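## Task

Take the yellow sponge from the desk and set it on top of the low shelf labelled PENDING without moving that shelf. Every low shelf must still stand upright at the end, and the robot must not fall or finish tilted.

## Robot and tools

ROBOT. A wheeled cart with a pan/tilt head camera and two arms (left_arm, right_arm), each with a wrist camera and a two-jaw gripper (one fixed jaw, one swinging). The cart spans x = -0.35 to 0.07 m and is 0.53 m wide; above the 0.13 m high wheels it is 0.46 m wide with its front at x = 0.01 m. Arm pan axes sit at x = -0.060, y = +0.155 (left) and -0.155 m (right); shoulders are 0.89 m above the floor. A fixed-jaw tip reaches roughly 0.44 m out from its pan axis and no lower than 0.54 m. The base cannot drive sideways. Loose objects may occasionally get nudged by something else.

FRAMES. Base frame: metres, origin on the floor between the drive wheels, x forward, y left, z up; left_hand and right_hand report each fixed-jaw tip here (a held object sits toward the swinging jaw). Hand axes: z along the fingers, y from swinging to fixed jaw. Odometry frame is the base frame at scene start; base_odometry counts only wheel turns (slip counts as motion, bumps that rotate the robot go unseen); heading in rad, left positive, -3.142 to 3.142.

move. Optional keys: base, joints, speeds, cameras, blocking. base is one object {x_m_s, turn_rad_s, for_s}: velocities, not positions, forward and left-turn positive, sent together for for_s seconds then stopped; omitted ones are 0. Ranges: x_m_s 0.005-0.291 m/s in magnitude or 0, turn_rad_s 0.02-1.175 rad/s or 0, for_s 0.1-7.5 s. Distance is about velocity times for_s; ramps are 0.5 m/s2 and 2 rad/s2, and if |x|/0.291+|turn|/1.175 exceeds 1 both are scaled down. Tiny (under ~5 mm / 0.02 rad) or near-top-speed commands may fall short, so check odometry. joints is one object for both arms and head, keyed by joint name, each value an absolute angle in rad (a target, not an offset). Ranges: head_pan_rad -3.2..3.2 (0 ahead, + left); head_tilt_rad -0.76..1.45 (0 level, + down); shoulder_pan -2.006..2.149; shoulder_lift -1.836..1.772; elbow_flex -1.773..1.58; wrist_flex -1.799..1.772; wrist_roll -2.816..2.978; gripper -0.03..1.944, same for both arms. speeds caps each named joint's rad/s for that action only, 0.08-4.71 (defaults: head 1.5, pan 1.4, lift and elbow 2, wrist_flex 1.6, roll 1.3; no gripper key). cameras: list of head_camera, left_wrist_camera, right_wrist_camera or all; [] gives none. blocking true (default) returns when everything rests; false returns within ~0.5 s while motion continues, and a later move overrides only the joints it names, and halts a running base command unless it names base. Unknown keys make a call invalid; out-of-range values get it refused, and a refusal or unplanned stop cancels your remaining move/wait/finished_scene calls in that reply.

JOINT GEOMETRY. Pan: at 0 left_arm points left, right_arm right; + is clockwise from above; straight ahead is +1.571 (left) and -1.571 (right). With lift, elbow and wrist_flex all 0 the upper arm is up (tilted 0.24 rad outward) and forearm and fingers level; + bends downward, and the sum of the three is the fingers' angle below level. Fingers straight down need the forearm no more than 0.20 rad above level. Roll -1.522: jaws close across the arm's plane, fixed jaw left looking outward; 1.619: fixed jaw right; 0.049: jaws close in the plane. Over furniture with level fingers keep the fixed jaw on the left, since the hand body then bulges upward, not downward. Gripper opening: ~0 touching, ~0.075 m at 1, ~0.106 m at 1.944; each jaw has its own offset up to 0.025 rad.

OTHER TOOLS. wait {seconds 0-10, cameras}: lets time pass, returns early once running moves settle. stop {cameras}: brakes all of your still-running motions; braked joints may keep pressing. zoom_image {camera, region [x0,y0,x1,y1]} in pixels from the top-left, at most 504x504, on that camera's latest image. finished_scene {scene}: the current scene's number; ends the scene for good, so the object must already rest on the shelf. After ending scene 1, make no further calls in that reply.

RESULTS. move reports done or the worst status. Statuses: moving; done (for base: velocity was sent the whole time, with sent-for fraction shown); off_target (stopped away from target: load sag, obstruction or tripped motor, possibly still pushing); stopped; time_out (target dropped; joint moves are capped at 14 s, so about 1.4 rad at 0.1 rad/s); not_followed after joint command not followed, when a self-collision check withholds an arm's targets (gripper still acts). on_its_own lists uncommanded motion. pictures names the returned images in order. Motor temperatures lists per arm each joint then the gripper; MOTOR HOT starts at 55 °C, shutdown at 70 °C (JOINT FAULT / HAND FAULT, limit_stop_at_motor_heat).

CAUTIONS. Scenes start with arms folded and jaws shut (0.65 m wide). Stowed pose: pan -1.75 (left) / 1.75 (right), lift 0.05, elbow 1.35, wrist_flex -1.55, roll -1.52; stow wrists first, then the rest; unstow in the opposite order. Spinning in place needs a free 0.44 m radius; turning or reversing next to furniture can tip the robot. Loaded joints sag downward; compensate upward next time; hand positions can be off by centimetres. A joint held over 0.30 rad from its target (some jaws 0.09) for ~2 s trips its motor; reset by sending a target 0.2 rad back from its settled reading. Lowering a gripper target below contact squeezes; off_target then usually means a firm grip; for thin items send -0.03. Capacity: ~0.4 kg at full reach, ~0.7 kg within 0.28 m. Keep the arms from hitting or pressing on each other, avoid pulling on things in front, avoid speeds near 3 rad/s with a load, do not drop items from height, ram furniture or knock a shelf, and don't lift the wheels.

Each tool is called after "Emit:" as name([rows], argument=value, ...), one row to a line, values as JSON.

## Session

Emit:
move(joints={"head_tilt_rad": 0.3}, speeds={"head_tilt_rad": 4}, cameras=["all"])

Emit:
move(joints={"head_pan_rad": -0.8, "head_tilt_rad": 0.12}, speeds={"head_pan_rad": 4, "head_tilt_rad": 4}, cameras=["head_camera"])

Emit:
move(joints={"head_pan_rad": -1.6}, speeds={"head_pan_rad": 4, "head_tilt_rad": 4}, cameras=["head_camera"])

Emit:
move(joints={"head_pan_rad": -2.4}, speeds={"head_pan_rad": 4}, cameras=["head_camera"])

Emit:
move(joints={"head_pan_rad": -3.18}, speeds={"head_pan_rad": 4}, cameras=["head_camera"])

Emit:
move(joints={"head_pan_rad": 2.4}, speeds={"head_pan_rad": 4}, cameras=["head_camera"])

Emit:
move(joints={"head_pan_rad": 1.6}, speeds={"head_pan_rad": 4}, cameras=["head_camera"])

Emit:
move(joints={"head_pan_rad": 0.8}, speeds={"head_pan_rad": 4}, cameras=["head_camera"])

Scene clock: 0.73 s.
Motor temperatures (°C): left_arm=[30 30 29 30 30 29] | right_arm=[29 27 26 27 29 27]
move: done
base_odometry: x=+0.000 y=+0.000 heading=+0.000
base_status: not commanded
joint_positions: head_pan_rad=+0.000 head_tilt_rad=+0.292 left_arm_shoulder_pan_rad=+0.002 left_arm_shoulder_lift_rad=-1.688 left_arm_elbow_flex_rad=+1.459 left_arm_wrist_flex_rad=+0.984 left_arm_wrist_roll_rad=-0.001 left_arm_gripper_rad=+0.000 right_arm_shoulder_pan_rad=+0.004 right_arm_shoulder_lift_rad=-1.732 right_arm_elbow_flex_rad=+1.485 right_arm_wrist_flex_rad=+1.015 right_arm_wrist_roll_rad=+0.000 right_arm_gripper_rad=+0.000
joint_status: all done
left_hand: x=-0.0597 y=+0.3120 z=+0.8286 quat_wxyz=(+0.397, -0.918, +0.023, +0.009) (m; base frame)
right_hand: x=-0.0607 y=-0.3093 z=+0.8243 quat_wxyz=(+0.009, +0.024, +0.920, -0.391) (m; base frame)
pictures: head_camera, left_wrist_camera, right_wrist_camera
Images, in order (width x height): head_camera 644x476, left_wrist_camera 644x476, right_wrist_camera 644x476.

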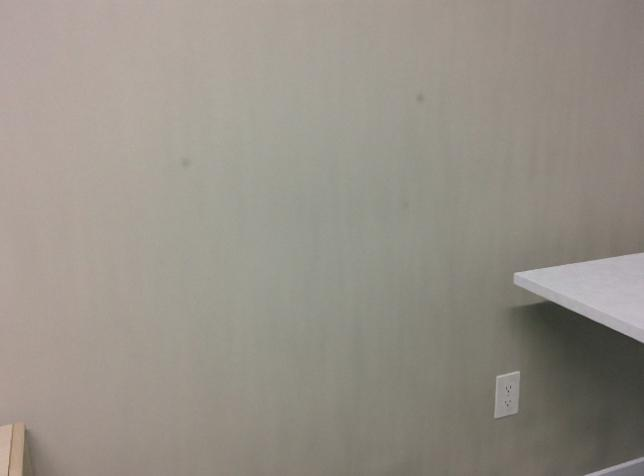

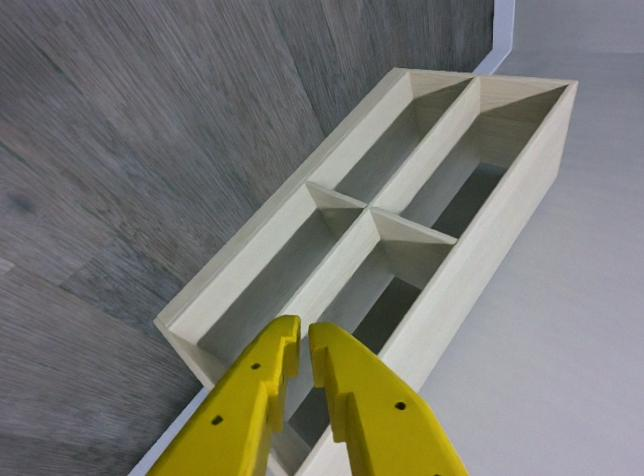

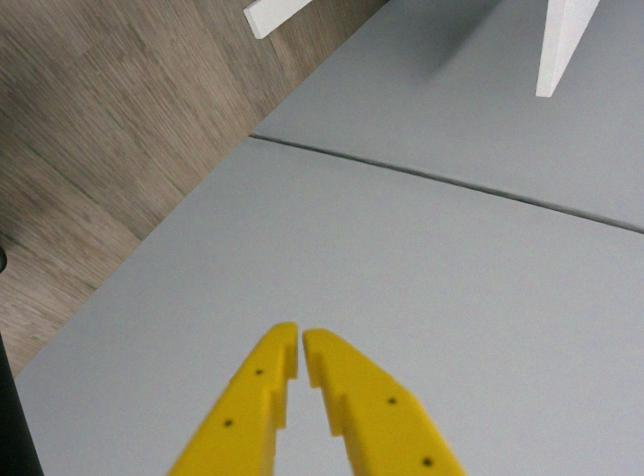

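Scene clock: 1.63 s.
move: done
base_odometry: x=+0.000 y=+0.000 heading=+0.000
base_status: not commanded
joint_positions: head_pan_rad=-0.790 head_tilt_rad=+0.131 left_arm_shoulder_pan_rad=+0.002 left_arm_shoulder_lift_rad=-1.688 left_arm_elbow_flex_rad=+1.459 left_arm_wrist_flex_rad=+0.984 left_arm_wrist_roll_rad=-0.001 left_arm_gripper_rad=+0.000 right_arm_shoulder_pan_rad=+0.004 right_arm_shoulder_lift_rad=-1.732 right_arm_elbow_flex_rad=+1.485 right_arm_wrist_flex_rad=+1.015 right_arm_wrist_roll_rad=+0.000 right_arm_gripper_rad=+0.000
joint_status: all done
left_hand: x=-0.0597 y=+0.3120 z=+0.8286 quat_wxyz=(+0.397, -0.918, +0.023, +0.009) (m; base frame)
right_hand: x=-0.0607 y=-0.3093 z=+0.8243 quat_wxyz=(+0.009, +0.024, +0.920, -0.391) (m; base frame)
pictures: head_camera
Images, in order (width x height): head_camera 644x476.

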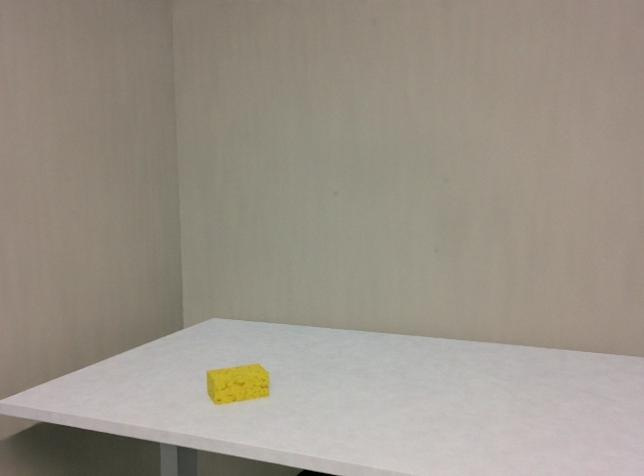

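"speeds": head_tilt_rad has a speed but no command beside it: command head_tilt_rad too, or leave its speed out

not run: a call was refused earlier in this reply.

not run: a call was refused earlier in this reply.

not run: a call was refused earlier in this reply.

not run: a call was refused earlier in this reply.

not run: a call was refused earlier in this reply.

Emit:
move(joints={"head_pan_rad": 0.9, "head_tilt_rad": 0.0}, speeds={"head_pan_rad": 4}, cameras=["head_camera"])

Emit:
move(joints={"head_pan_rad": 0.9, "head_tilt_rad": 0.6}, speeds={"head_tilt_rad": 4}, cameras=["head_camera"])

Emit:
move(joints={"head_pan_rad": -0.9, "head_tilt_rad": 0.5}, speeds={"head_tilt_rad": 4}, cameras=["head_camera"])

Scene clock: 12.10 s.
Motor temperatures (°C): left_arm=[30 30 29 30 30 29] | right_arm=[29 27 26 27 29 27]
move: done
base_odometry: x=+0.000 y=+0.000 heading=+0.000
base_status: not commanded
joint_positions: head_pan_rad=+0.890 head_tilt_rad=+0.010 left_arm_shoulder_pan_rad=+0.002 left_arm_shoulder_lift_rad=-1.688 left_arm_elbow_flex_rad=+1.459 left_arm_wrist_flex_rad=+0.984 left_arm_wrist_roll_rad=-0.001 left_arm_gripper_rad=+0.000 right_arm_shoulder_pan_rad=+0.004 right_arm_shoulder_lift_rad=-1.732 right_arm_elbow_flex_rad=+1.485 right_arm_wrist_flex_rad=+1.015 right_arm_wrist_roll_rad=+0.000 right_arm_gripper_rad=+0.000
joint_status: all done
left_hand: x=-0.0597 y=+0.3120 z=+0.8286 quat_wxyz=(+0.397, -0.918, +0.023, +0.009) (m; base frame)
right_hand: x=-0.0607 y=-0.3093 z=+0.8243 quat_wxyz=(+0.009, +0.024, +0.920, -0.391) (m; base frame)
pictures: head_camera
Images, in order (width x height): head_camera 644x476.

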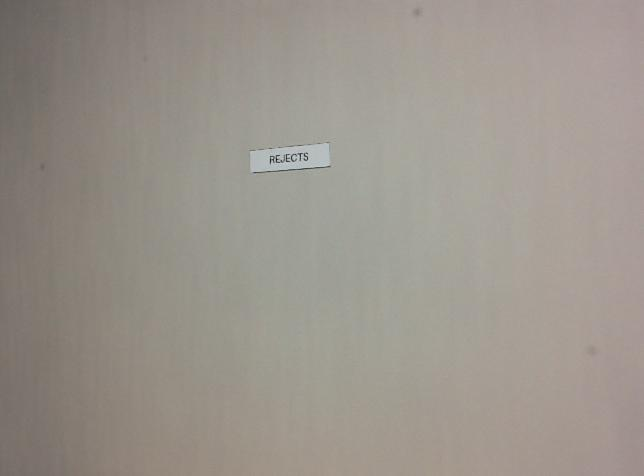

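Scene clock: 12.93 s.
move: done
base_odometry: x=+0.000 y=+0.000 heading=+0.000
base_status: not commanded
joint_positions: head_pan_rad=+0.890 head_tilt_rad=+0.593 left_arm_shoulder_pan_rad=+0.002 left_arm_shoulder_lift_rad=-1.688 left_arm_elbow_flex_rad=+1.459 left_arm_wrist_flex_rad=+0.984 left_arm_wrist_roll_rad=-0.001 left_arm_gripper_rad=+0.000 right_arm_shoulder_pan_rad=+0.004 right_arm_shoulder_lift_rad=-1.732 right_arm_elbow_flex_rad=+1.485 right_arm_wrist_flex_rad=+1.015 right_arm_wrist_roll_rad=+0.000 right_arm_gripper_rad=+0.000
joint_status: all done
left_hand: x=-0.0597 y=+0.3120 z=+0.8286 quat_wxyz=(+0.397, -0.918, +0.023, +0.009) (m; base frame)
right_hand: x=-0.0607 y=-0.3093 z=+0.8243 quat_wxyz=(+0.009, +0.024, +0.920, -0.391) (m; base frame)
pictures: head_camera
Images, in order (width x height): head_camera 644x476.

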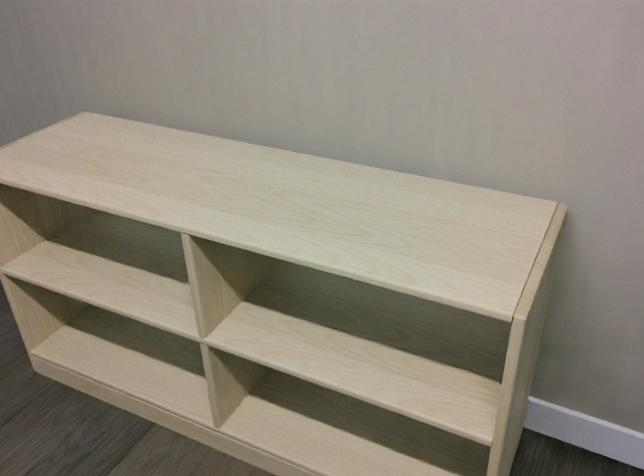

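Scene clock: 14.93 s.
move: done
base_odometry: x=+0.000 y=+0.000 heading=+0.000
base_status: not commanded
joint_positions: head_pan_rad=-0.891 head_tilt_rad=+0.513 left_arm_shoulder_pan_rad=+0.002 left_arm_shoulder_lift_rad=-1.688 left_arm_elbow_flex_rad=+1.459 left_arm_wrist_flex_rad=+0.984 left_arm_wrist_roll_rad=-0.001 left_arm_gripper_rad=+0.000 right_arm_shoulder_pan_rad=+0.004 right_arm_shoulder_lift_rad=-1.732 right_arm_elbow_flex_rad=+1.485 right_arm_wrist_flex_rad=+1.015 right_arm_wrist_roll_rad=+0.000 right_arm_gripper_rad=+0.000
joint_status: all done
left_hand: x=-0.0597 y=+0.3120 z=+0.8286 quat_wxyz=(+0.397, -0.918, +0.023, +0.009) (m; base frame)
right_hand: x=-0.0607 y=-0.3093 z=+0.8243 quat_wxyz=(+0.009, +0.024, +0.920, -0.391) (m; base frame)
pictures: head_camera
Images, in order (width x height): head_camera 644x476.

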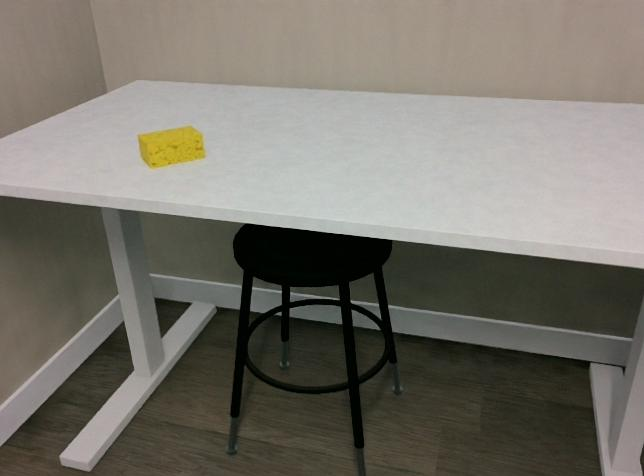

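Emit:
move(base={"turn_rad_s": -0.5, "for_s": 0.82}, joints={"left_arm_shoulder_pan_rad": 1.571})

Emit:
move(base={"x_m_s": 0.22, "for_s": 2.67}, joints={"left_arm_shoulder_lift_rad": -0.2, "left_arm_elbow_flex_rad": -0.22, "left_arm_wrist_flex_rad": 0.6, "left_arm_wrist_roll_rad": -1.522, "left_arm_gripper_rad": 1.94})

Emit:
move(base={"turn_rad_s": -0.5, "for_s": 1.52}, joints={"head_tilt_rad": 0.8, "head_pan_rad": 0})

Emit:
wait(seconds=0.1, cameras=["head_camera","left_wrist_camera"])

Scene clock: 67.37 s.
move: done
base_odometry: x=+0.000 y=+0.000 heading=-0.417
base_status: done (sent for 0.83 of 0.83 s)
joint_positions: head_pan_rad=-0.891 head_tilt_rad=+0.513 left_arm_shoulder_pan_rad=+1.563 left_arm_shoulder_lift_rad=-1.688 left_arm_elbow_flex_rad=+1.459 left_arm_wrist_flex_rad=+0.984 left_arm_wrist_roll_rad=-0.001 left_arm_gripper_rad=+0.000 right_arm_shoulder_pan_rad=+0.001 right_arm_shoulder_lift_rad=-1.732 right_arm_elbow_flex_rad=+1.485 right_arm_wrist_flex_rad=+1.015 right_arm_wrist_roll_rad=+0.000 right_arm_gripper_rad=+0.000
joint_status: all done
left_hand: x=+0.0970 y=+0.1562 z=+0.8286 quat_wxyz=(+0.288, -0.635, +0.663, -0.272) (m; base frame)
right_hand: x=-0.0602 y=-0.3093 z=+0.8243 quat_wxyz=(+0.009, +0.023, +0.920, -0.391) (m; base frame)
pictures: none

Scene clock: 71.07 s.
move: done
base_odometry: x=+0.536 y=-0.239 heading=-0.418
base_status: done (sent for 2.67 of 2.67 s)
joint_positions: head_pan_rad=-0.891 head_tilt_rad=+0.513 left_arm_shoulder_pan_rad=+1.563 left_arm_shoulder_lift_rad=-0.197 left_arm_elbow_flex_rad=-0.182 left_arm_wrist_flex_rad=+0.614 left_arm_wrist_roll_rad=-1.518 left_arm_gripper_rad=+1.925 right_arm_shoulder_pan_rad=+0.003 right_arm_shoulder_lift_rad=-1.732 right_arm_elbow_flex_rad=+1.485 right_arm_wrist_flex_rad=+1.015 right_arm_wrist_roll_rad=+0.000 right_arm_gripper_rad=+0.000
joint_status: all done
left_hand: x=+0.2552 y=+0.1651 z=+1.0271 quat_wxyz=(+0.619, -0.005, +0.785, +0.001) (m; base frame)
right_hand: x=-0.0604 y=-0.3093 z=+0.8243 quat_wxyz=(+0.009, +0.024, +0.920, -0.391) (m; base frame)
pictures: none

Scene clock: 73.33 s.
move: done
base_odometry: x=+0.536 y=-0.238 heading=-1.183
base_status: done (sent for 1.53 of 1.53 s)
joint_positions: head_pan_rad=-0.011 head_tilt_rad=+0.794 left_arm_shoulder_pan_rad=+1.565 left_arm_shoulder_lift_rad=-0.197 left_arm_elbow_flex_rad=-0.182 left_arm_wrist_flex_rad=+0.614 left_arm_wrist_roll_rad=-1.518 left_arm_gripper_rad=+1.925 right_arm_shoulder_pan_rad=+0.003 right_arm_shoulder_lift_rad=-1.732 right_arm_elbow_flex_rad=+1.485 right_arm_wrist_flex_rad=+1.015 right_arm_wrist_roll_rad=+0.000 right_arm_gripper_rad=+0.000
joint_status: all done
left_hand: x=+0.2552 y=+0.1646 z=+1.0271 quat_wxyz=(+0.619, -0.004, +0.785, +0.001) (m; base frame)
right_hand: x=-0.0604 y=-0.3093 z=+0.8243 quat_wxyz=(+0.009, +0.024, +0.920, -0.391) (m; base frame)
pictures: none

Scene clock: 73.43 s.
base_odometry: x=+0.536 y=-0.238 heading=-1.183
base_status: done (sent for 1.53 of 1.53 s)
joint_positions: head_pan_rad=-0.011 head_tilt_rad=+0.794 left_arm_shoulder_pan_rad=+1.565 left_arm_shoulder_lift_rad=-0.197 left_arm_elbow_flex_rad=-0.182 left_arm_wrist_flex_rad=+0.614 left_arm_wrist_roll_rad=-1.518 left_arm_gripper_rad=+1.925 right_arm_shoulder_pan_rad=+0.003 right_arm_shoulder_lift_rad=-1.732 right_arm_elbow_flex_rad=+1.485 right_arm_wrist_flex_rad=+1.015 right_arm_wrist_roll_rad=+0.000 right_arm_gripper_rad=+0.000
joint_status: all done
left_hand: x=+0.2552 y=+0.1646 z=+1.0271 quat_wxyz=(+0.619, -0.004, +0.785, +0.001) (m; base frame)
right_hand: x=-0.0604 y=-0.3093 z=+0.8243 quat_wxyz=(+0.009, +0.024, +0.920, -0.391) (m; base frame)
wait: 0.10 s; no rest
pictures: head_camera, left_wrist_camera
Images, in order (width x height): head_camera 644x476, left_wrist_camera 644x476.

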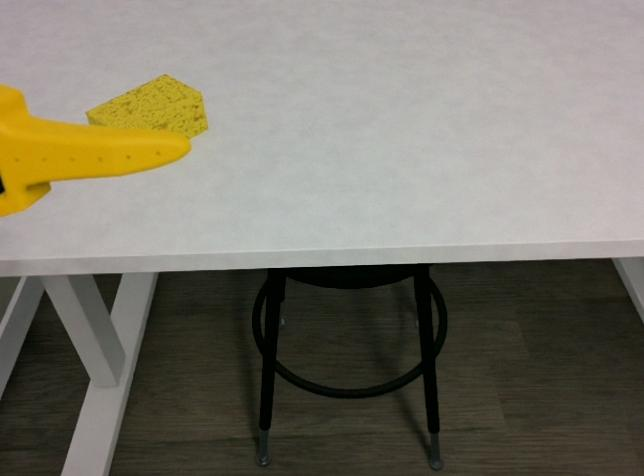

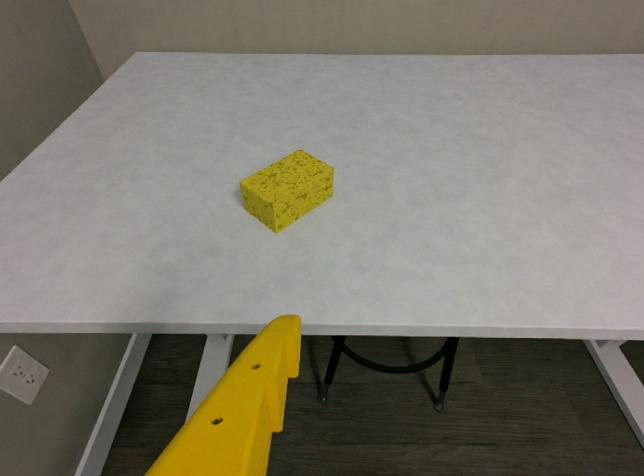

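Emit:
move(base={"turn_rad_s": 0.5, "for_s": 1.1})

Emit:
move(base={"x_m_s": 0.15, "for_s": 1.27})

Emit:
move(base={"turn_rad_s": -0.5, "for_s": 1.1})

Emit:
move(base={"x_m_s": 0.1, "for_s": 1.28}, joints={"left_arm_shoulder_pan_rad": 1.70, "left_arm_shoulder_lift_rad": 0.495, "left_arm_elbow_flex_rad": -0.785, "left_arm_wrist_flex_rad": 1.139, "left_arm_wrist_roll_rad": -2.15})

Emit:
wait(seconds=0.1, cameras=["head_camera","left_wrist_camera"])

Scene clock: 102.97 s.
move: done
base_odometry: x=+0.536 y=-0.239 heading=-0.633
base_status: done (sent for 1.1 of 1.1 s)
joint_positions: head_pan_rad=-0.011 head_tilt_rad=+0.794 left_arm_shoulder_pan_rad=+1.563 left_arm_shoulder_lift_rad=-0.197 left_arm_elbow_flex_rad=-0.182 left_arm_wrist_flex_rad=+0.614 left_arm_wrist_roll_rad=-1.521 left_arm_gripper_rad=+1.925 right_arm_shoulder_pan_rad=-0.004 right_arm_shoulder_lift_rad=-1.732 right_arm_elbow_flex_rad=+1.485 right_arm_wrist_flex_rad=+1.015 right_arm_wrist_roll_rad=+0.000 right_arm_gripper_rad=+0.000
joint_status: not commanded
left_hand: x=+0.2552 y=+0.1651 z=+1.0271 quat_wxyz=(+0.619, -0.003, +0.785, +0.002) (m; base frame)
right_hand: x=-0.0595 y=-0.3093 z=+0.8243 quat_wxyz=(+0.010, +0.021, +0.920, -0.390) (m; base frame)
pictures: none

Scene clock: 105.10 s.
move: done
base_odometry: x=+0.689 y=-0.351 heading=-0.632
base_status: done (sent for 1.27 of 1.27 s)
joint_positions: head_pan_rad=-0.011 head_tilt_rad=+0.794 left_arm_shoulder_pan_rad=+1.563 left_arm_shoulder_lift_rad=-0.197 left_arm_elbow_flex_rad=-0.184 left_arm_wrist_flex_rad=+0.614 left_arm_wrist_roll_rad=-1.521 left_arm_gripper_rad=+1.925 right_arm_shoulder_pan_rad=+0.000 right_arm_shoulder_lift_rad=-1.732 right_arm_elbow_flex_rad=+1.485 right_arm_wrist_flex_rad=+1.015 right_arm_wrist_roll_rad=+0.000 right_arm_gripper_rad=+0.000
joint_status: not commanded
left_hand: x=+0.2552 y=+0.1651 z=+1.0275 quat_wxyz=(+0.620, -0.003, +0.785, +0.002) (m; base frame)
right_hand: x=-0.0599 y=-0.3093 z=+0.8243 quat_wxyz=(+0.010, +0.022, +0.920, -0.391) (m; base frame)
pictures: none

Scene clock: 106.93 s.
move: done
base_odometry: x=+0.689 y=-0.350 heading=-1.183
base_status: done (sent for 1.1 of 1.1 s)
joint_positions: head_pan_rad=-0.011 head_tilt_rad=+0.794 left_arm_shoulder_pan_rad=+1.565 left_arm_shoulder_lift_rad=-0.197 left_arm_elbow_flex_rad=-0.184 left_arm_wrist_flex_rad=+0.614 left_arm_wrist_roll_rad=-1.521 left_arm_gripper_rad=+1.925 right_arm_shoulder_pan_rad=+0.001 right_arm_shoulder_lift_rad=-1.732 right_arm_elbow_flex_rad=+1.485 right_arm_wrist_flex_rad=+1.015 right_arm_wrist_roll_rad=+0.000 right_arm_gripper_rad=+0.000
joint_status: not commanded
left_hand: x=+0.2552 y=+0.1646 z=+1.0275 quat_wxyz=(+0.620, -0.003, +0.785, +0.001) (m; base frame)
right_hand: x=-0.0602 y=-0.3093 z=+0.8243 quat_wxyz=(+0.009, +0.023, +0.920, -0.391) (m; base frame)
pictures: none

Scene clock: 109.03 s.
move: done
base_odometry: x=+0.737 y=-0.469 heading=-1.185
base_status: done (sent for 1.27 of 1.27 s)
joint_positions: head_pan_rad=-0.011 head_tilt_rad=+0.794 left_arm_shoulder_pan_rad=+1.694 left_arm_shoulder_lift_rad=+0.507 left_arm_elbow_flex_rad=-0.750 left_arm_wrist_flex_rad=+1.137 left_arm_wrist_roll_rad=-2.147 left_arm_gripper_rad=+1.925 right_arm_shoulder_pan_rad=+0.004 right_arm_shoulder_lift_rad=-1.732 right_arm_elbow_flex_rad=+1.485 right_arm_wrist_flex_rad=+1.015 right_arm_wrist_roll_rad=+0.000 right_arm_gripper_rad=+0.000
joint_status: all done
left_hand: x=+0.2814 y=+0.1193 z=+0.8939 quat_wxyz=(+0.321, +0.344, +0.878, +0.082) (m; base frame)
right_hand: x=-0.0607 y=-0.3093 z=+0.8243 quat_wxyz=(+0.009, +0.024, +0.920, -0.391) (m; base frame)
pictures: none

Scene clock: 109.13 s.
base_odometry: x=+0.737 y=-0.469 heading=-1.185
base_status: done (sent for 1.27 of 1.27 s)
joint_positions: head_pan_rad=-0.011 head_tilt_rad=+0.794 left_arm_shoulder_pan_rad=+1.694 left_arm_shoulder_lift_rad=+0.507 left_arm_elbow_flex_rad=-0.750 left_arm_wrist_flex_rad=+1.137 left_arm_wrist_roll_rad=-2.147 left_arm_gripper_rad=+1.925 right_arm_shoulder_pan_rad=+0.004 right_arm_shoulder_lift_rad=-1.732 right_arm_elbow_flex_rad=+1.485 right_arm_wrist_flex_rad=+1.015 right_arm_wrist_roll_rad=+0.000 right_arm_gripper_rad=+0.000
joint_status: all done
left_hand: x=+0.2814 y=+0.1193 z=+0.8939 quat_wxyz=(+0.321, +0.344, +0.878, +0.082) (m; base frame)
right_hand: x=-0.0607 y=-0.3093 z=+0.8243 quat_wxyz=(+0.009, +0.024, +0.920, -0.391) (m; base frame)
wait: 0.10 s; no rest
pictures: head_camera, left_wrist_camera
Images, in order (width x height): head_camera 644x476, left_wrist_camera 644x476.

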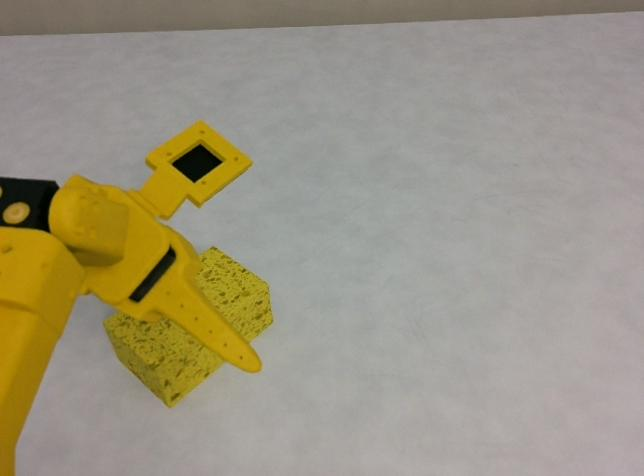

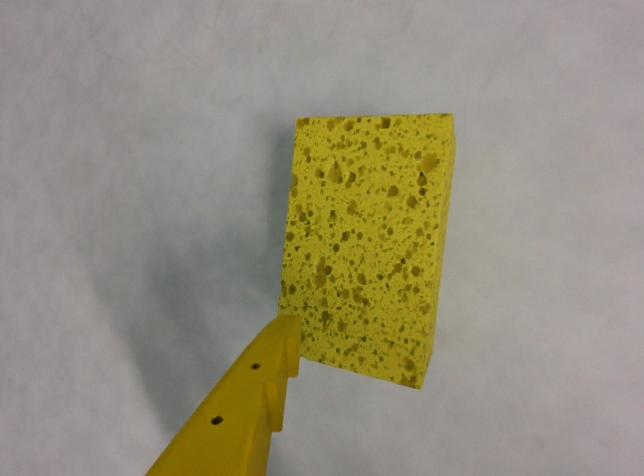

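Emit:
move(base={"x_m_s": 0.05, "for_s": 0.4}, joints={"left_arm_shoulder_pan_rad": 1.605, "left_arm_wrist_roll_rad": -2.08})

Emit:
move(joints={"left_arm_shoulder_lift_rad": 0.70, "left_arm_elbow_flex_rad": -0.555, "left_arm_wrist_flex_rad": 0.70}, speeds={"left_arm_shoulder_lift_rad": 0.25, "left_arm_elbow_flex_rad": 0.25, "left_arm_wrist_flex_rad": 0.55}, cameras=["head_camera","left_wrist_camera"])

Scene clock: 129.20 s.
move: done
base_odometry: x=+0.744 y=-0.487 heading=-1.185
base_status: done (sent for 0.4 of 0.4 s)
joint_positions: head_pan_rad=-0.011 head_tilt_rad=+0.794 left_arm_shoulder_pan_rad=+1.611 left_arm_shoulder_lift_rad=+0.507 left_arm_elbow_flex_rad=-0.750 left_arm_wrist_flex_rad=+1.137 left_arm_wrist_roll_rad=-2.087 left_arm_gripper_rad=+1.925 right_arm_shoulder_pan_rad=+0.000 right_arm_shoulder_lift_rad=-1.732 right_arm_elbow_flex_rad=+1.485 right_arm_wrist_flex_rad=+1.015 right_arm_wrist_roll_rad=+0.000 right_arm_gripper_rad=+0.000
joint_status: all done
left_hand: x=+0.2828 y=+0.1479 z=+0.8937 quat_wxyz=(+0.320, +0.281, +0.901, +0.086) (m; base frame)
right_hand: x=-0.0599 y=-0.3093 z=+0.8243 quat_wxyz=(+0.010, +0.022, +0.920, -0.391) (m; base frame)
pictures: none

Scene clock: 130.60 s.
move: done
base_odometry: x=+0.744 y=-0.487 heading=-1.185
base_status: not commanded
joint_positions: head_pan_rad=-0.011 head_tilt_rad=+0.794 left_arm_shoulder_pan_rad=+1.611 left_arm_shoulder_lift_rad=+0.714 left_arm_elbow_flex_rad=-0.552 left_arm_wrist_flex_rad=+0.711 left_arm_wrist_roll_rad=-2.087 left_arm_gripper_rad=+1.925 right_arm_shoulder_pan_rad=+0.000 right_arm_shoulder_lift_rad=-1.732 right_arm_elbow_flex_rad=+1.485 right_arm_wrist_flex_rad=+1.015 right_arm_wrist_roll_rad=+0.000 right_arm_gripper_rad=+0.000
joint_status: all done
left_hand: x=+0.3055 y=+0.1470 z=+0.8237 quat_wxyz=(+0.330, +0.280, +0.897, +0.089) (m; base frame)
right_hand: x=-0.0599 y=-0.3093 z=+0.8243 quat_wxyz=(+0.010, +0.022, +0.920, -0.391) (m; base frame)
pictures: head_camera, left_wrist_camera
Images, in order (width x height): head_camera 644x476, left_wrist_camera 644x476.

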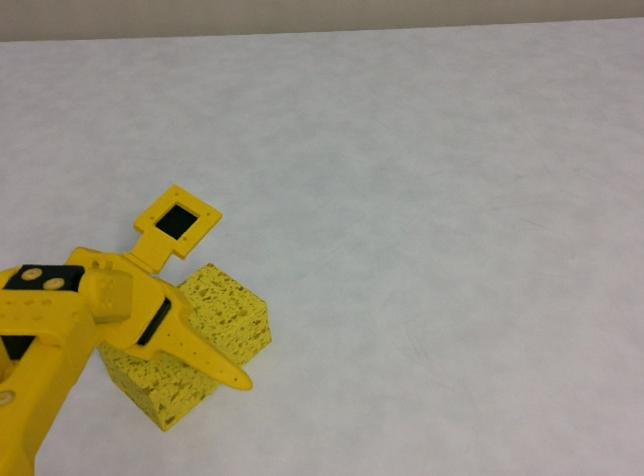

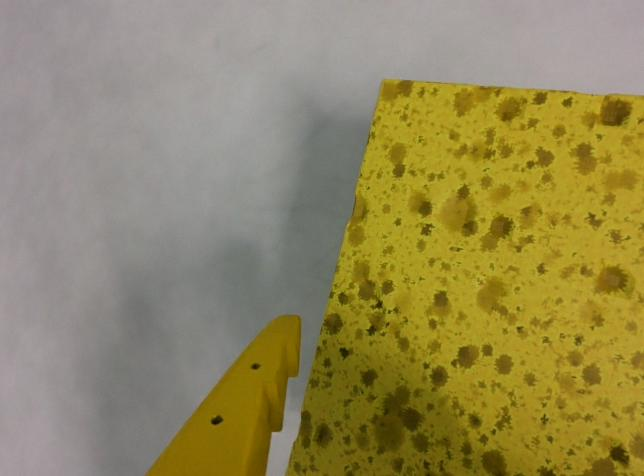

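Emit:
move(joints={"left_arm_shoulder_lift_rad": 0.785}, speeds={"left_arm_shoulder_lift_rad": 0.2})

Emit:
move(joints={"left_arm_gripper_rad": 0.75}, cameras=["head_camera","left_wrist_camera"])

Emit:
move(joints={"left_arm_gripper_rad": 0.87})

Scene clock: 137.13 s.
move: done
base_odometry: x=+0.744 y=-0.487 heading=-1.185
base_status: not commanded
joint_positions: head_pan_rad=-0.011 head_tilt_rad=+0.794 left_arm_shoulder_pan_rad=+1.602 left_arm_shoulder_lift_rad=+0.797 left_arm_elbow_flex_rad=-0.552 left_arm_wrist_flex_rad=+0.709 left_arm_wrist_roll_rad=-2.087 left_arm_gripper_rad=+1.925 right_arm_shoulder_pan_rad=+0.000 right_arm_shoulder_lift_rad=-1.732 right_arm_elbow_flex_rad=+1.485 right_arm_wrist_flex_rad=+1.015 right_arm_wrist_roll_rad=+0.000 right_arm_gripper_rad=+0.000
joint_status: all done
left_hand: x=+0.2988 y=+0.1506 z=+0.7964 quat_wxyz=(+0.293, +0.280, +0.911, +0.080) (m; base frame)
right_hand: x=-0.0599 y=-0.3093 z=+0.8243 quat_wxyz=(+0.010, +0.022, +0.920, -0.391) (m; base frame)
pictures: none

Scene clock: 138.27 s.
move: off_target
base_odometry: x=+0.744 y=-0.487 heading=-1.185
base_status: not commanded
joint_positions: head_pan_rad=-0.011 head_tilt_rad=+0.794 left_arm_shoulder_pan_rad=+1.612 left_arm_shoulder_lift_rad=+0.795 left_arm_elbow_flex_rad=-0.552 left_arm_wrist_flex_rad=+0.709 left_arm_wrist_roll_rad=-2.078 left_arm_gripper_rad=+0.939 right_arm_shoulder_pan_rad=+0.000 right_arm_shoulder_lift_rad=-1.732 right_arm_elbow_flex_rad=+1.485 right_arm_wrist_flex_rad=+1.015 right_arm_wrist_roll_rad=+0.000 right_arm_gripper_rad=+0.000
joint_status: left_arm_gripper_rad off_target (ended at +0.939, target +0.750)
left_hand: x=+0.2988 y=+0.1467 z=+0.7968 quat_wxyz=(+0.294, +0.280, +0.910, +0.077) (m; base frame)
right_hand: x=-0.0599 y=-0.3093 z=+0.8243 quat_wxyz=(+0.010, +0.022, +0.920, -0.391) (m; base frame)
pictures: head_camera, left_wrist_camera
Images, in order (width x height): head_camera 644x476, left_wrist_camera 644x476.

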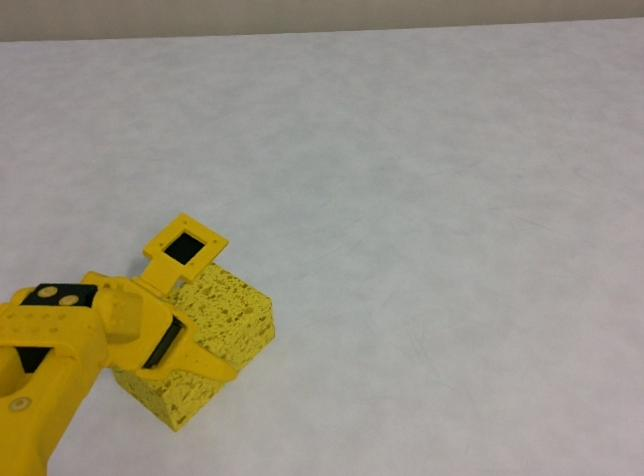

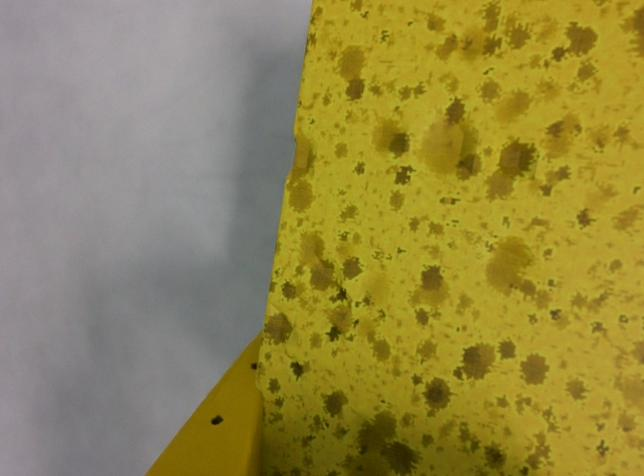

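Scene clock: 138.57 s.
move: off_target
base_odometry: x=+0.744 y=-0.487 heading=-1.185
base_status: not commanded
joint_positions: head_pan_rad=-0.011 head_tilt_rad=+0.794 left_arm_shoulder_pan_rad=+1.612 left_arm_shoulder_lift_rad=+0.795 left_arm_elbow_flex_rad=-0.552 left_arm_wrist_flex_rad=+0.709 left_arm_wrist_roll_rad=-2.078 left_arm_gripper_rad=+0.945 right_arm_shoulder_pan_rad=+0.000 right_arm_shoulder_lift_rad=-1.732 right_arm_elbow_flex_rad=+1.485 right_arm_wrist_flex_rad=+1.015 right_arm_wrist_roll_rad=+0.000 right_arm_gripper_rad=+0.000
joint_status: left_arm_gripper_rad off_target (ended at +0.944, target +0.870)
left_hand: x=+0.2988 y=+0.1467 z=+0.7968 quat_wxyz=(+0.294, +0.280, +0.910, +0.077) (m; base frame)
right_hand: x=-0.0599 y=-0.3093 z=+0.8243 quat_wxyz=(+0.010, +0.022, +0.920, -0.391) (m; base frame)
pictures: none

Emit:
move(joints={"left_arm_shoulder_lift_rad": 0.2}, speeds={"left_arm_shoulder_lift_rad": 0.7})

Emit:
move(base={"x_m_s": -0.2, "for_s": 2.0}, cameras=["head_camera","left_wrist_camera"])

Emit:
move(base={"turn_rad_s": -0.7, "for_s": 3.82}, joints={"left_arm_shoulder_pan_rad": 1.571, "head_tilt_rad": 0.45})

Emit:
wait(seconds=0.1, cameras=["all"])

Scene clock: 174.67 s.
move: done
base_odometry: x=+0.744 y=-0.487 heading=-1.185
base_status: not commanded
joint_positions: head_pan_rad=-0.011 head_tilt_rad=+0.794 left_arm_shoulder_pan_rad=+1.605 left_arm_shoulder_lift_rad=+0.261 left_arm_elbow_flex_rad=-0.549 left_arm_wrist_flex_rad=+0.709 left_arm_wrist_roll_rad=-2.085 left_arm_gripper_rad=+0.923 right_arm_shoulder_pan_rad=+0.000 right_arm_shoulder_lift_rad=-1.732 right_arm_elbow_flex_rad=+1.485 right_arm_wrist_flex_rad=+1.015 right_arm_wrist_roll_rad=+0.000 right_arm_gripper_rad=+0.000
joint_status: all done
left_hand: x=+0.3026 y=+0.1493 z=+0.9767 quat_wxyz=(+0.524, +0.247, +0.802, +0.142) (m; base frame)
right_hand: x=-0.0599 y=-0.3093 z=+0.8243 quat_wxyz=(+0.010, +0.022, +0.920, -0.391) (m; base frame)
pictures: none

Scene clock: 177.83 s.
move: done
base_odometry: x=+0.593 y=-0.116 heading=-1.180
base_status: done (sent for 2 of 2 s)
joint_positions: head_pan_rad=-0.011 head_tilt_rad=+0.795 left_arm_shoulder_pan_rad=+1.605 left_arm_shoulder_lift_rad=+0.260 left_arm_elbow_flex_rad=-0.549 left_arm_wrist_flex_rad=+0.709 left_arm_wrist_roll_rad=-2.085 left_arm_gripper_rad=+0.923 right_arm_shoulder_pan_rad=-0.002 right_arm_shoulder_lift_rad=-1.732 right_arm_elbow_flex_rad=+1.485 right_arm_wrist_flex_rad=+1.015 right_arm_wrist_roll_rad=+0.000 right_arm_gripper_rad=+0.000
joint_status: not commanded
left_hand: x=+0.3024 y=+0.1493 z=+0.9772 quat_wxyz=(+0.525, +0.247, +0.802, +0.142) (m; base frame)
right_hand: x=-0.0597 y=-0.3093 z=+0.8243 quat_wxyz=(+0.010, +0.021, +0.920, -0.390) (m; base frame)
pictures: head_camera, left_wrist_camera
Images, in order (width x height): head_camera 644x476, left_wrist_camera 644x476.

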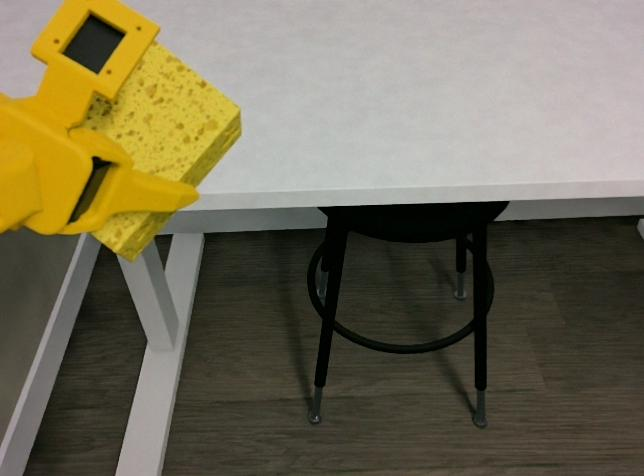

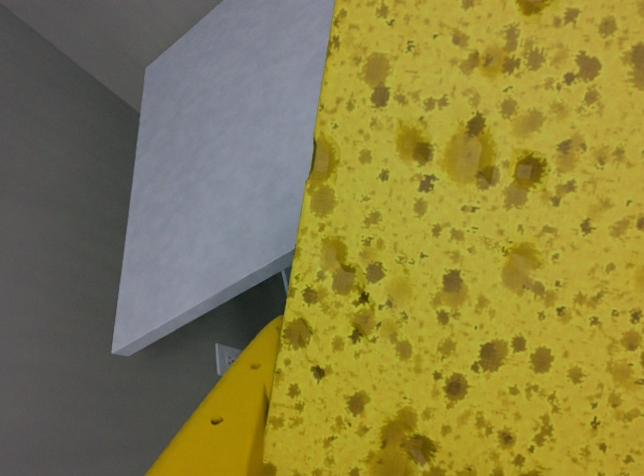

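Scene clock: 182.40 s.
move: done
base_odometry: x=+0.593 y=-0.116 heading=+2.418
base_status: done (sent for 3.83 of 3.83 s)
joint_positions: head_pan_rad=-0.011 head_tilt_rad=+0.462 left_arm_shoulder_pan_rad=+1.577 left_arm_shoulder_lift_rad=+0.260 left_arm_elbow_flex_rad=-0.549 left_arm_wrist_flex_rad=+0.709 left_arm_wrist_roll_rad=-2.085 left_arm_gripper_rad=+0.923 right_arm_shoulder_pan_rad=+0.003 right_arm_shoulder_lift_rad=-1.732 right_arm_elbow_flex_rad=+1.485 right_arm_wrist_flex_rad=+1.015 right_arm_wrist_roll_rad=+0.000 right_arm_gripper_rad=+0.000
joint_status: all done
left_hand: x=+0.3024 y=+0.1594 z=+0.9772 quat_wxyz=(+0.523, +0.236, +0.805, +0.150) (m; base frame)
right_hand: x=-0.0604 y=-0.3093 z=+0.8243 quat_wxyz=(+0.009, +0.024, +0.920, -0.391) (m; base frame)
pictures: none

Scene clock: 182.50 s.
base_odometry: x=+0.593 y=-0.116 heading=+2.418
base_status: done (sent for 3.83 of 3.83 s)
joint_positions: head_pan_rad=-0.011 head_tilt_rad=+0.462 left_arm_shoulder_pan_rad=+1.577 left_arm_shoulder_lift_rad=+0.260 left_arm_elbow_flex_rad=-0.549 left_arm_wrist_flex_rad=+0.709 left_arm_wrist_roll_rad=-2.085 left_arm_gripper_rad=+0.923 right_arm_shoulder_pan_rad=+0.003 right_arm_shoulder_lift_rad=-1.732 right_arm_elbow_flex_rad=+1.485 right_arm_wrist_flex_rad=+1.015 right_arm_wrist_roll_rad=+0.000 right_arm_gripper_rad=+0.000
joint_status: all done
left_hand: x=+0.3024 y=+0.1594 z=+0.9772 quat_wxyz=(+0.523, +0.236, +0.805, +0.150) (m; base frame)
right_hand: x=-0.0604 y=-0.3093 z=+0.8243 quat_wxyz=(+0.009, +0.024, +0.920, -0.391) (m; base frame)
wait: 0.10 s; no rest
pictures: head_camera, left_wrist_camera, right_wrist_camera
Images, in order (width x height): head_camera 644x476, left_wrist_camera 644x476, right_wrist_camera 644x476.

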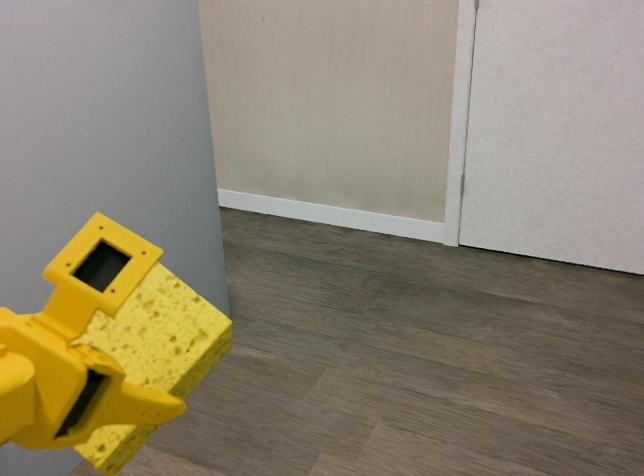

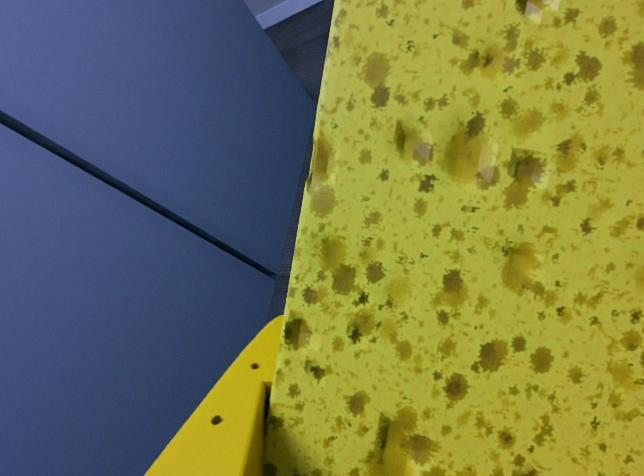

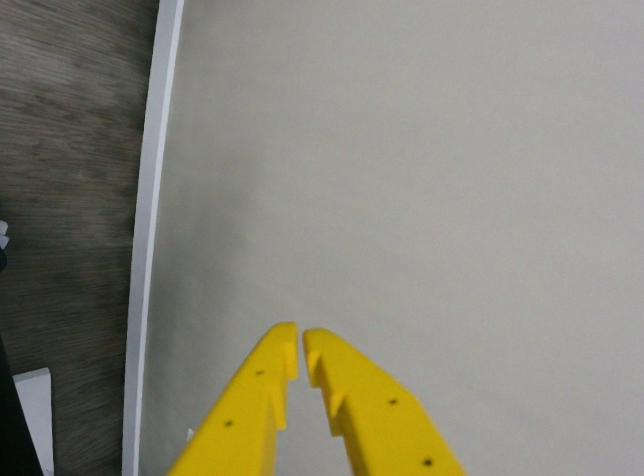

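Emit:
move(base={"x_m_s": 0.25, "for_s": 4.0})

Emit:
move(base={"turn_rad_s": -0.3, "for_s": 0.5}, cameras=["head_camera"])

Emit:
move(base={"x_m_s": 0.25, "for_s": 4.24})

Emit:
move(base={"turn_rad_s": 0.6, "for_s": 2.21})

Emit:
move(joints={"head_pan_rad": 0.6}, cameras=["all"])

Emit:
move(joints={"head_pan_rad": -0.2}, cameras=["head_camera"])

Scene clock: 205.30 s.
move: done
base_odometry: x=-0.156 y=+0.549 heading=+2.417
base_status: done (sent for 4 of 4 s)
joint_positions: head_pan_rad=-0.011 head_tilt_rad=+0.462 left_arm_shoulder_pan_rad=+1.577 left_arm_shoulder_lift_rad=+0.260 left_arm_elbow_flex_rad=-0.549 left_arm_wrist_flex_rad=+0.709 left_arm_wrist_roll_rad=-2.085 left_arm_gripper_rad=+0.923 right_arm_shoulder_pan_rad=+0.000 right_arm_shoulder_lift_rad=-1.732 right_arm_elbow_flex_rad=+1.485 right_arm_wrist_flex_rad=+1.015 right_arm_wrist_roll_rad=+0.000 right_arm_gripper_rad=+0.000
joint_status: not commanded
left_hand: x=+0.3024 y=+0.1594 z=+0.9772 quat_wxyz=(+0.523, +0.236, +0.805, +0.150) (m; base frame)
right_hand: x=-0.0599 y=-0.3093 z=+0.8243 quat_wxyz=(+0.010, +0.022, +0.920, -0.391) (m; base frame)
pictures: none

Scene clock: 206.60 s.
move: done
base_odometry: x=-0.156 y=+0.549 heading=+2.266
base_status: done (sent for 0.5 of 0.5 s)
joint_positions: head_pan_rad=-0.011 head_tilt_rad=+0.462 left_arm_shoulder_pan_rad=+1.569 left_arm_shoulder_lift_rad=+0.260 left_arm_elbow_flex_rad=-0.549 left_arm_wrist_flex_rad=+0.709 left_arm_wrist_roll_rad=-2.085 left_arm_gripper_rad=+0.923 right_arm_shoulder_pan_rad=+0.001 right_arm_shoulder_lift_rad=-1.732 right_arm_elbow_flex_rad=+1.485 right_arm_wrist_flex_rad=+1.015 right_arm_wrist_roll_rad=+0.000 right_arm_gripper_rad=+0.000
joint_status: not commanded
left_hand: x=+0.3024 y=+0.1621 z=+0.9772 quat_wxyz=(+0.523, +0.233, +0.806, +0.152) (m; base frame)
right_hand: x=-0.0602 y=-0.3093 z=+0.8243 quat_wxyz=(+0.009, +0.023, +0.920, -0.391) (m; base frame)
pictures: head_camera
Images, in order (width x height): head_camera 644x476.

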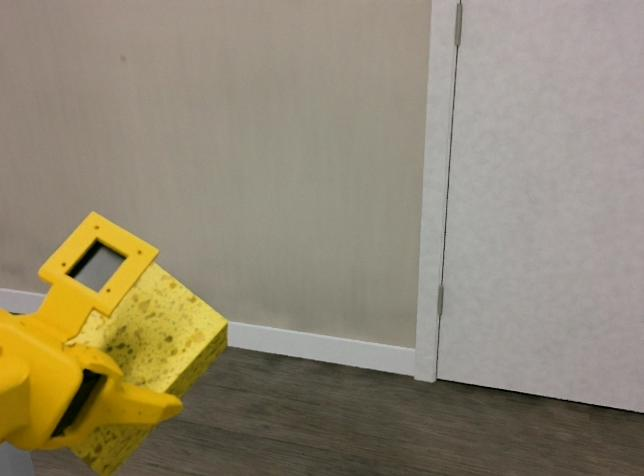

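Scene clock: 212.00 s.
move: done
base_odometry: x=-0.833 y=+1.362 heading=+2.266
base_status: done (sent for 4.23 of 4.23 s)
joint_positions: head_pan_rad=-0.011 head_tilt_rad=+0.462 left_arm_shoulder_pan_rad=+1.569 left_arm_shoulder_lift_rad=+0.258 left_arm_elbow_flex_rad=-0.549 left_arm_wrist_flex_rad=+0.709 left_arm_wrist_roll_rad=-2.085 left_arm_gripper_rad=+0.923 right_arm_shoulder_pan_rad=+0.001 right_arm_shoulder_lift_rad=-1.732 right_arm_elbow_flex_rad=+1.485 right_arm_wrist_flex_rad=+1.015 right_arm_wrist_roll_rad=+0.000 right_arm_gripper_rad=+0.000
joint_status: not commanded
left_hand: x=+0.3023 y=+0.1621 z=+0.9777 quat_wxyz=(+0.523, +0.233, +0.806, +0.152) (m; base frame)
right_hand: x=-0.0602 y=-0.3093 z=+0.8243 quat_wxyz=(+0.009, +0.023, +0.920, -0.391) (m; base frame)
pictures: none

Scene clock: 214.90 s.
move: done
base_odometry: x=-0.832 y=+1.362 heading=-2.697
base_status: done (sent for 2.2 of 2.2 s)
joint_positions: head_pan_rad=-0.011 head_tilt_rad=+0.462 left_arm_shoulder_pan_rad=+1.568 left_arm_shoulder_lift_rad=+0.258 left_arm_elbow_flex_rad=-0.549 left_arm_wrist_flex_rad=+0.709 left_arm_wrist_roll_rad=-2.085 left_arm_gripper_rad=+0.923 right_arm_shoulder_pan_rad=-0.002 right_arm_shoulder_lift_rad=-1.732 right_arm_elbow_flex_rad=+1.485 right_arm_wrist_flex_rad=+1.015 right_arm_wrist_roll_rad=+0.000 right_arm_gripper_rad=+0.000
joint_status: not commanded
left_hand: x=+0.3023 y=+0.1627 z=+0.9777 quat_wxyz=(+0.523, +0.232, +0.806, +0.152) (m; base frame)
right_hand: x=-0.0597 y=-0.3093 z=+0.8243 quat_wxyz=(+0.010, +0.021, +0.920, -0.390) (m; base frame)
pictures: none

Scene clock: 216.10 s.
move: done
base_odometry: x=-0.832 y=+1.362 heading=-2.697
base_status: not commanded
joint_positions: head_pan_rad=+0.589 head_tilt_rad=+0.462 left_arm_shoulder_pan_rad=+1.568 left_arm_shoulder_lift_rad=+0.258 left_arm_elbow_flex_rad=-0.549 left_arm_wrist_flex_rad=+0.709 left_arm_wrist_roll_rad=-2.085 left_arm_gripper_rad=+0.923 right_arm_shoulder_pan_rad=-0.002 right_arm_shoulder_lift_rad=-1.732 right_arm_elbow_flex_rad=+1.485 right_arm_wrist_flex_rad=+1.015 right_arm_wrist_roll_rad=+0.000 right_arm_gripper_rad=+0.000
joint_status: all done
left_hand: x=+0.3023 y=+0.1627 z=+0.9777 quat_wxyz=(+0.523, +0.232, +0.806, +0.152) (m; base frame)
right_hand: x=-0.0597 y=-0.3093 z=+0.8243 quat_wxyz=(+0.010, +0.021, +0.920, -0.390) (m; base frame)
pictures: head_camera, left_wrist_camera, right_wrist_camera
Images, in order (width x height): head_camera 644x476, left_wrist_camera 644x476, right_wrist_camera 644x476.

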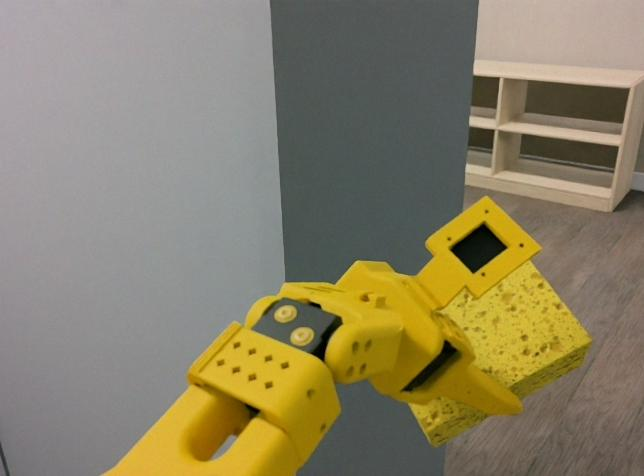

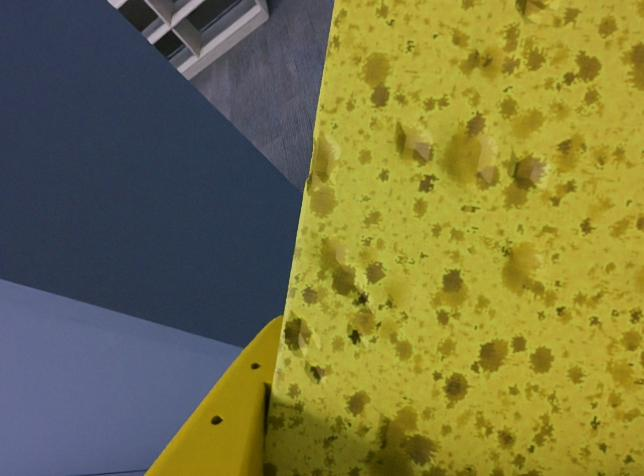

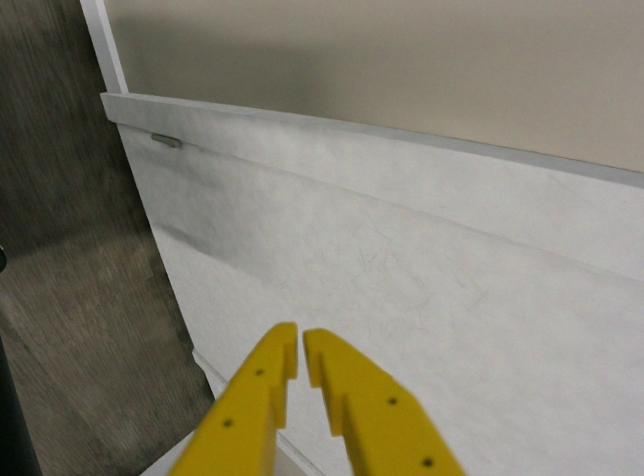

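Scene clock: 217.43 s.
move: done
base_odometry: x=-0.832 y=+1.362 heading=-2.697
base_status: not commanded
joint_positions: head_pan_rad=-0.190 head_tilt_rad=+0.462 left_arm_shoulder_pan_rad=+1.568 left_arm_shoulder_lift_rad=+0.258 left_arm_elbow_flex_rad=-0.549 left_arm_wrist_flex_rad=+0.709 left_arm_wrist_roll_rad=-2.085 left_arm_gripper_rad=+0.923 right_arm_shoulder_pan_rad=-0.002 right_arm_shoulder_lift_rad=-1.732 right_arm_elbow_flex_rad=+1.485 right_arm_wrist_flex_rad=+1.015 right_arm_wrist_roll_rad=+0.000 right_arm_gripper_rad=+0.000
joint_status: all done
left_hand: x=+0.3023 y=+0.1627 z=+0.9777 quat_wxyz=(+0.523, +0.232, +0.806, +0.152) (m; base frame)
right_hand: x=-0.0597 y=-0.3093 z=+0.8243 quat_wxyz=(+0.010, +0.021, +0.920, -0.390) (m; base frame)
pictures: head_camera
Images, in order (width x height): head_camera 644x476.

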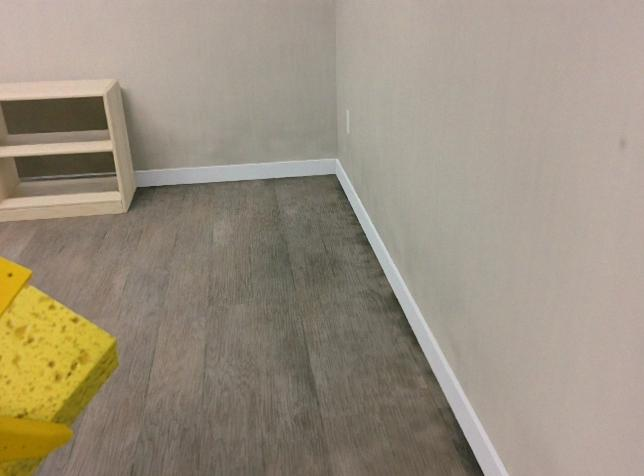

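Emit:
move(base={"x_m_s":0.26,"for_s":5.2}, joints={"head_pan_rad":0.5,"head_tilt_rad":0.3})

Emit:
wait(seconds=0.1, cameras=["head_camera"])

Scene clock: 249.23 s.
move: done
base_odometry: x=-2.054 y=+0.780 heading=-2.696
base_status: done (sent for 5.2 of 5.2 s)
joint_positions: head_pan_rad=+0.489 head_tilt_rad=+0.312 left_arm_shoulder_pan_rad=+1.568 left_arm_shoulder_lift_rad=+0.258 left_arm_elbow_flex_rad=-0.549 left_arm_wrist_flex_rad=+0.709 left_arm_wrist_roll_rad=-2.085 left_arm_gripper_rad=+0.923 right_arm_shoulder_pan_rad=+0.003 right_arm_shoulder_lift_rad=-1.732 right_arm_elbow_flex_rad=+1.485 right_arm_wrist_flex_rad=+1.015 right_arm_wrist_roll_rad=+0.000 right_arm_gripper_rad=+0.000
joint_status: all done
left_hand: x=+0.3023 y=+0.1627 z=+0.9777 quat_wxyz=(+0.523, +0.232, +0.806, +0.152) (m; base frame)
right_hand: x=-0.0604 y=-0.3093 z=+0.8243 quat_wxyz=(+0.009, +0.024, +0.920, -0.391) (m; base frame)
pictures: none

Scene clock: 249.33 s.
base_odometry: x=-2.054 y=+0.780 heading=-2.696
base_status: done (sent for 5.2 of 5.2 s)
joint_positions: head_pan_rad=+0.489 head_tilt_rad=+0.312 left_arm_shoulder_pan_rad=+1.568 left_arm_shoulder_lift_rad=+0.258 left_arm_elbow_flex_rad=-0.549 left_arm_wrist_flex_rad=+0.709 left_arm_wrist_roll_rad=-2.085 left_arm_gripper_rad=+0.923 right_arm_shoulder_pan_rad=+0.003 right_arm_shoulder_lift_rad=-1.732 right_arm_elbow_flex_rad=+1.485 right_arm_wrist_flex_rad=+1.015 right_arm_wrist_roll_rad=+0.000 right_arm_gripper_rad=+0.000
joint_status: all done
left_hand: x=+0.3023 y=+0.1627 z=+0.9777 quat_wxyz=(+0.523, +0.232, +0.806, +0.152) (m; base frame)
right_hand: x=-0.0604 y=-0.3093 z=+0.8243 quat_wxyz=(+0.009, +0.024, +0.920, -0.391) (m; base frame)
wait: 0.10 s; no rest
pictures: head_camera
Images, in order (width x height): head_camera 644x476.

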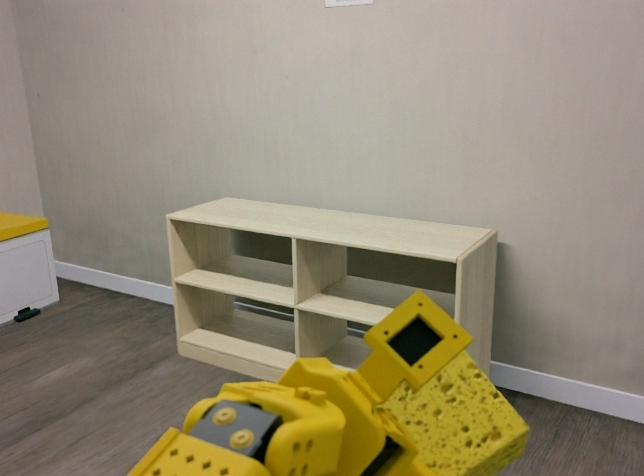

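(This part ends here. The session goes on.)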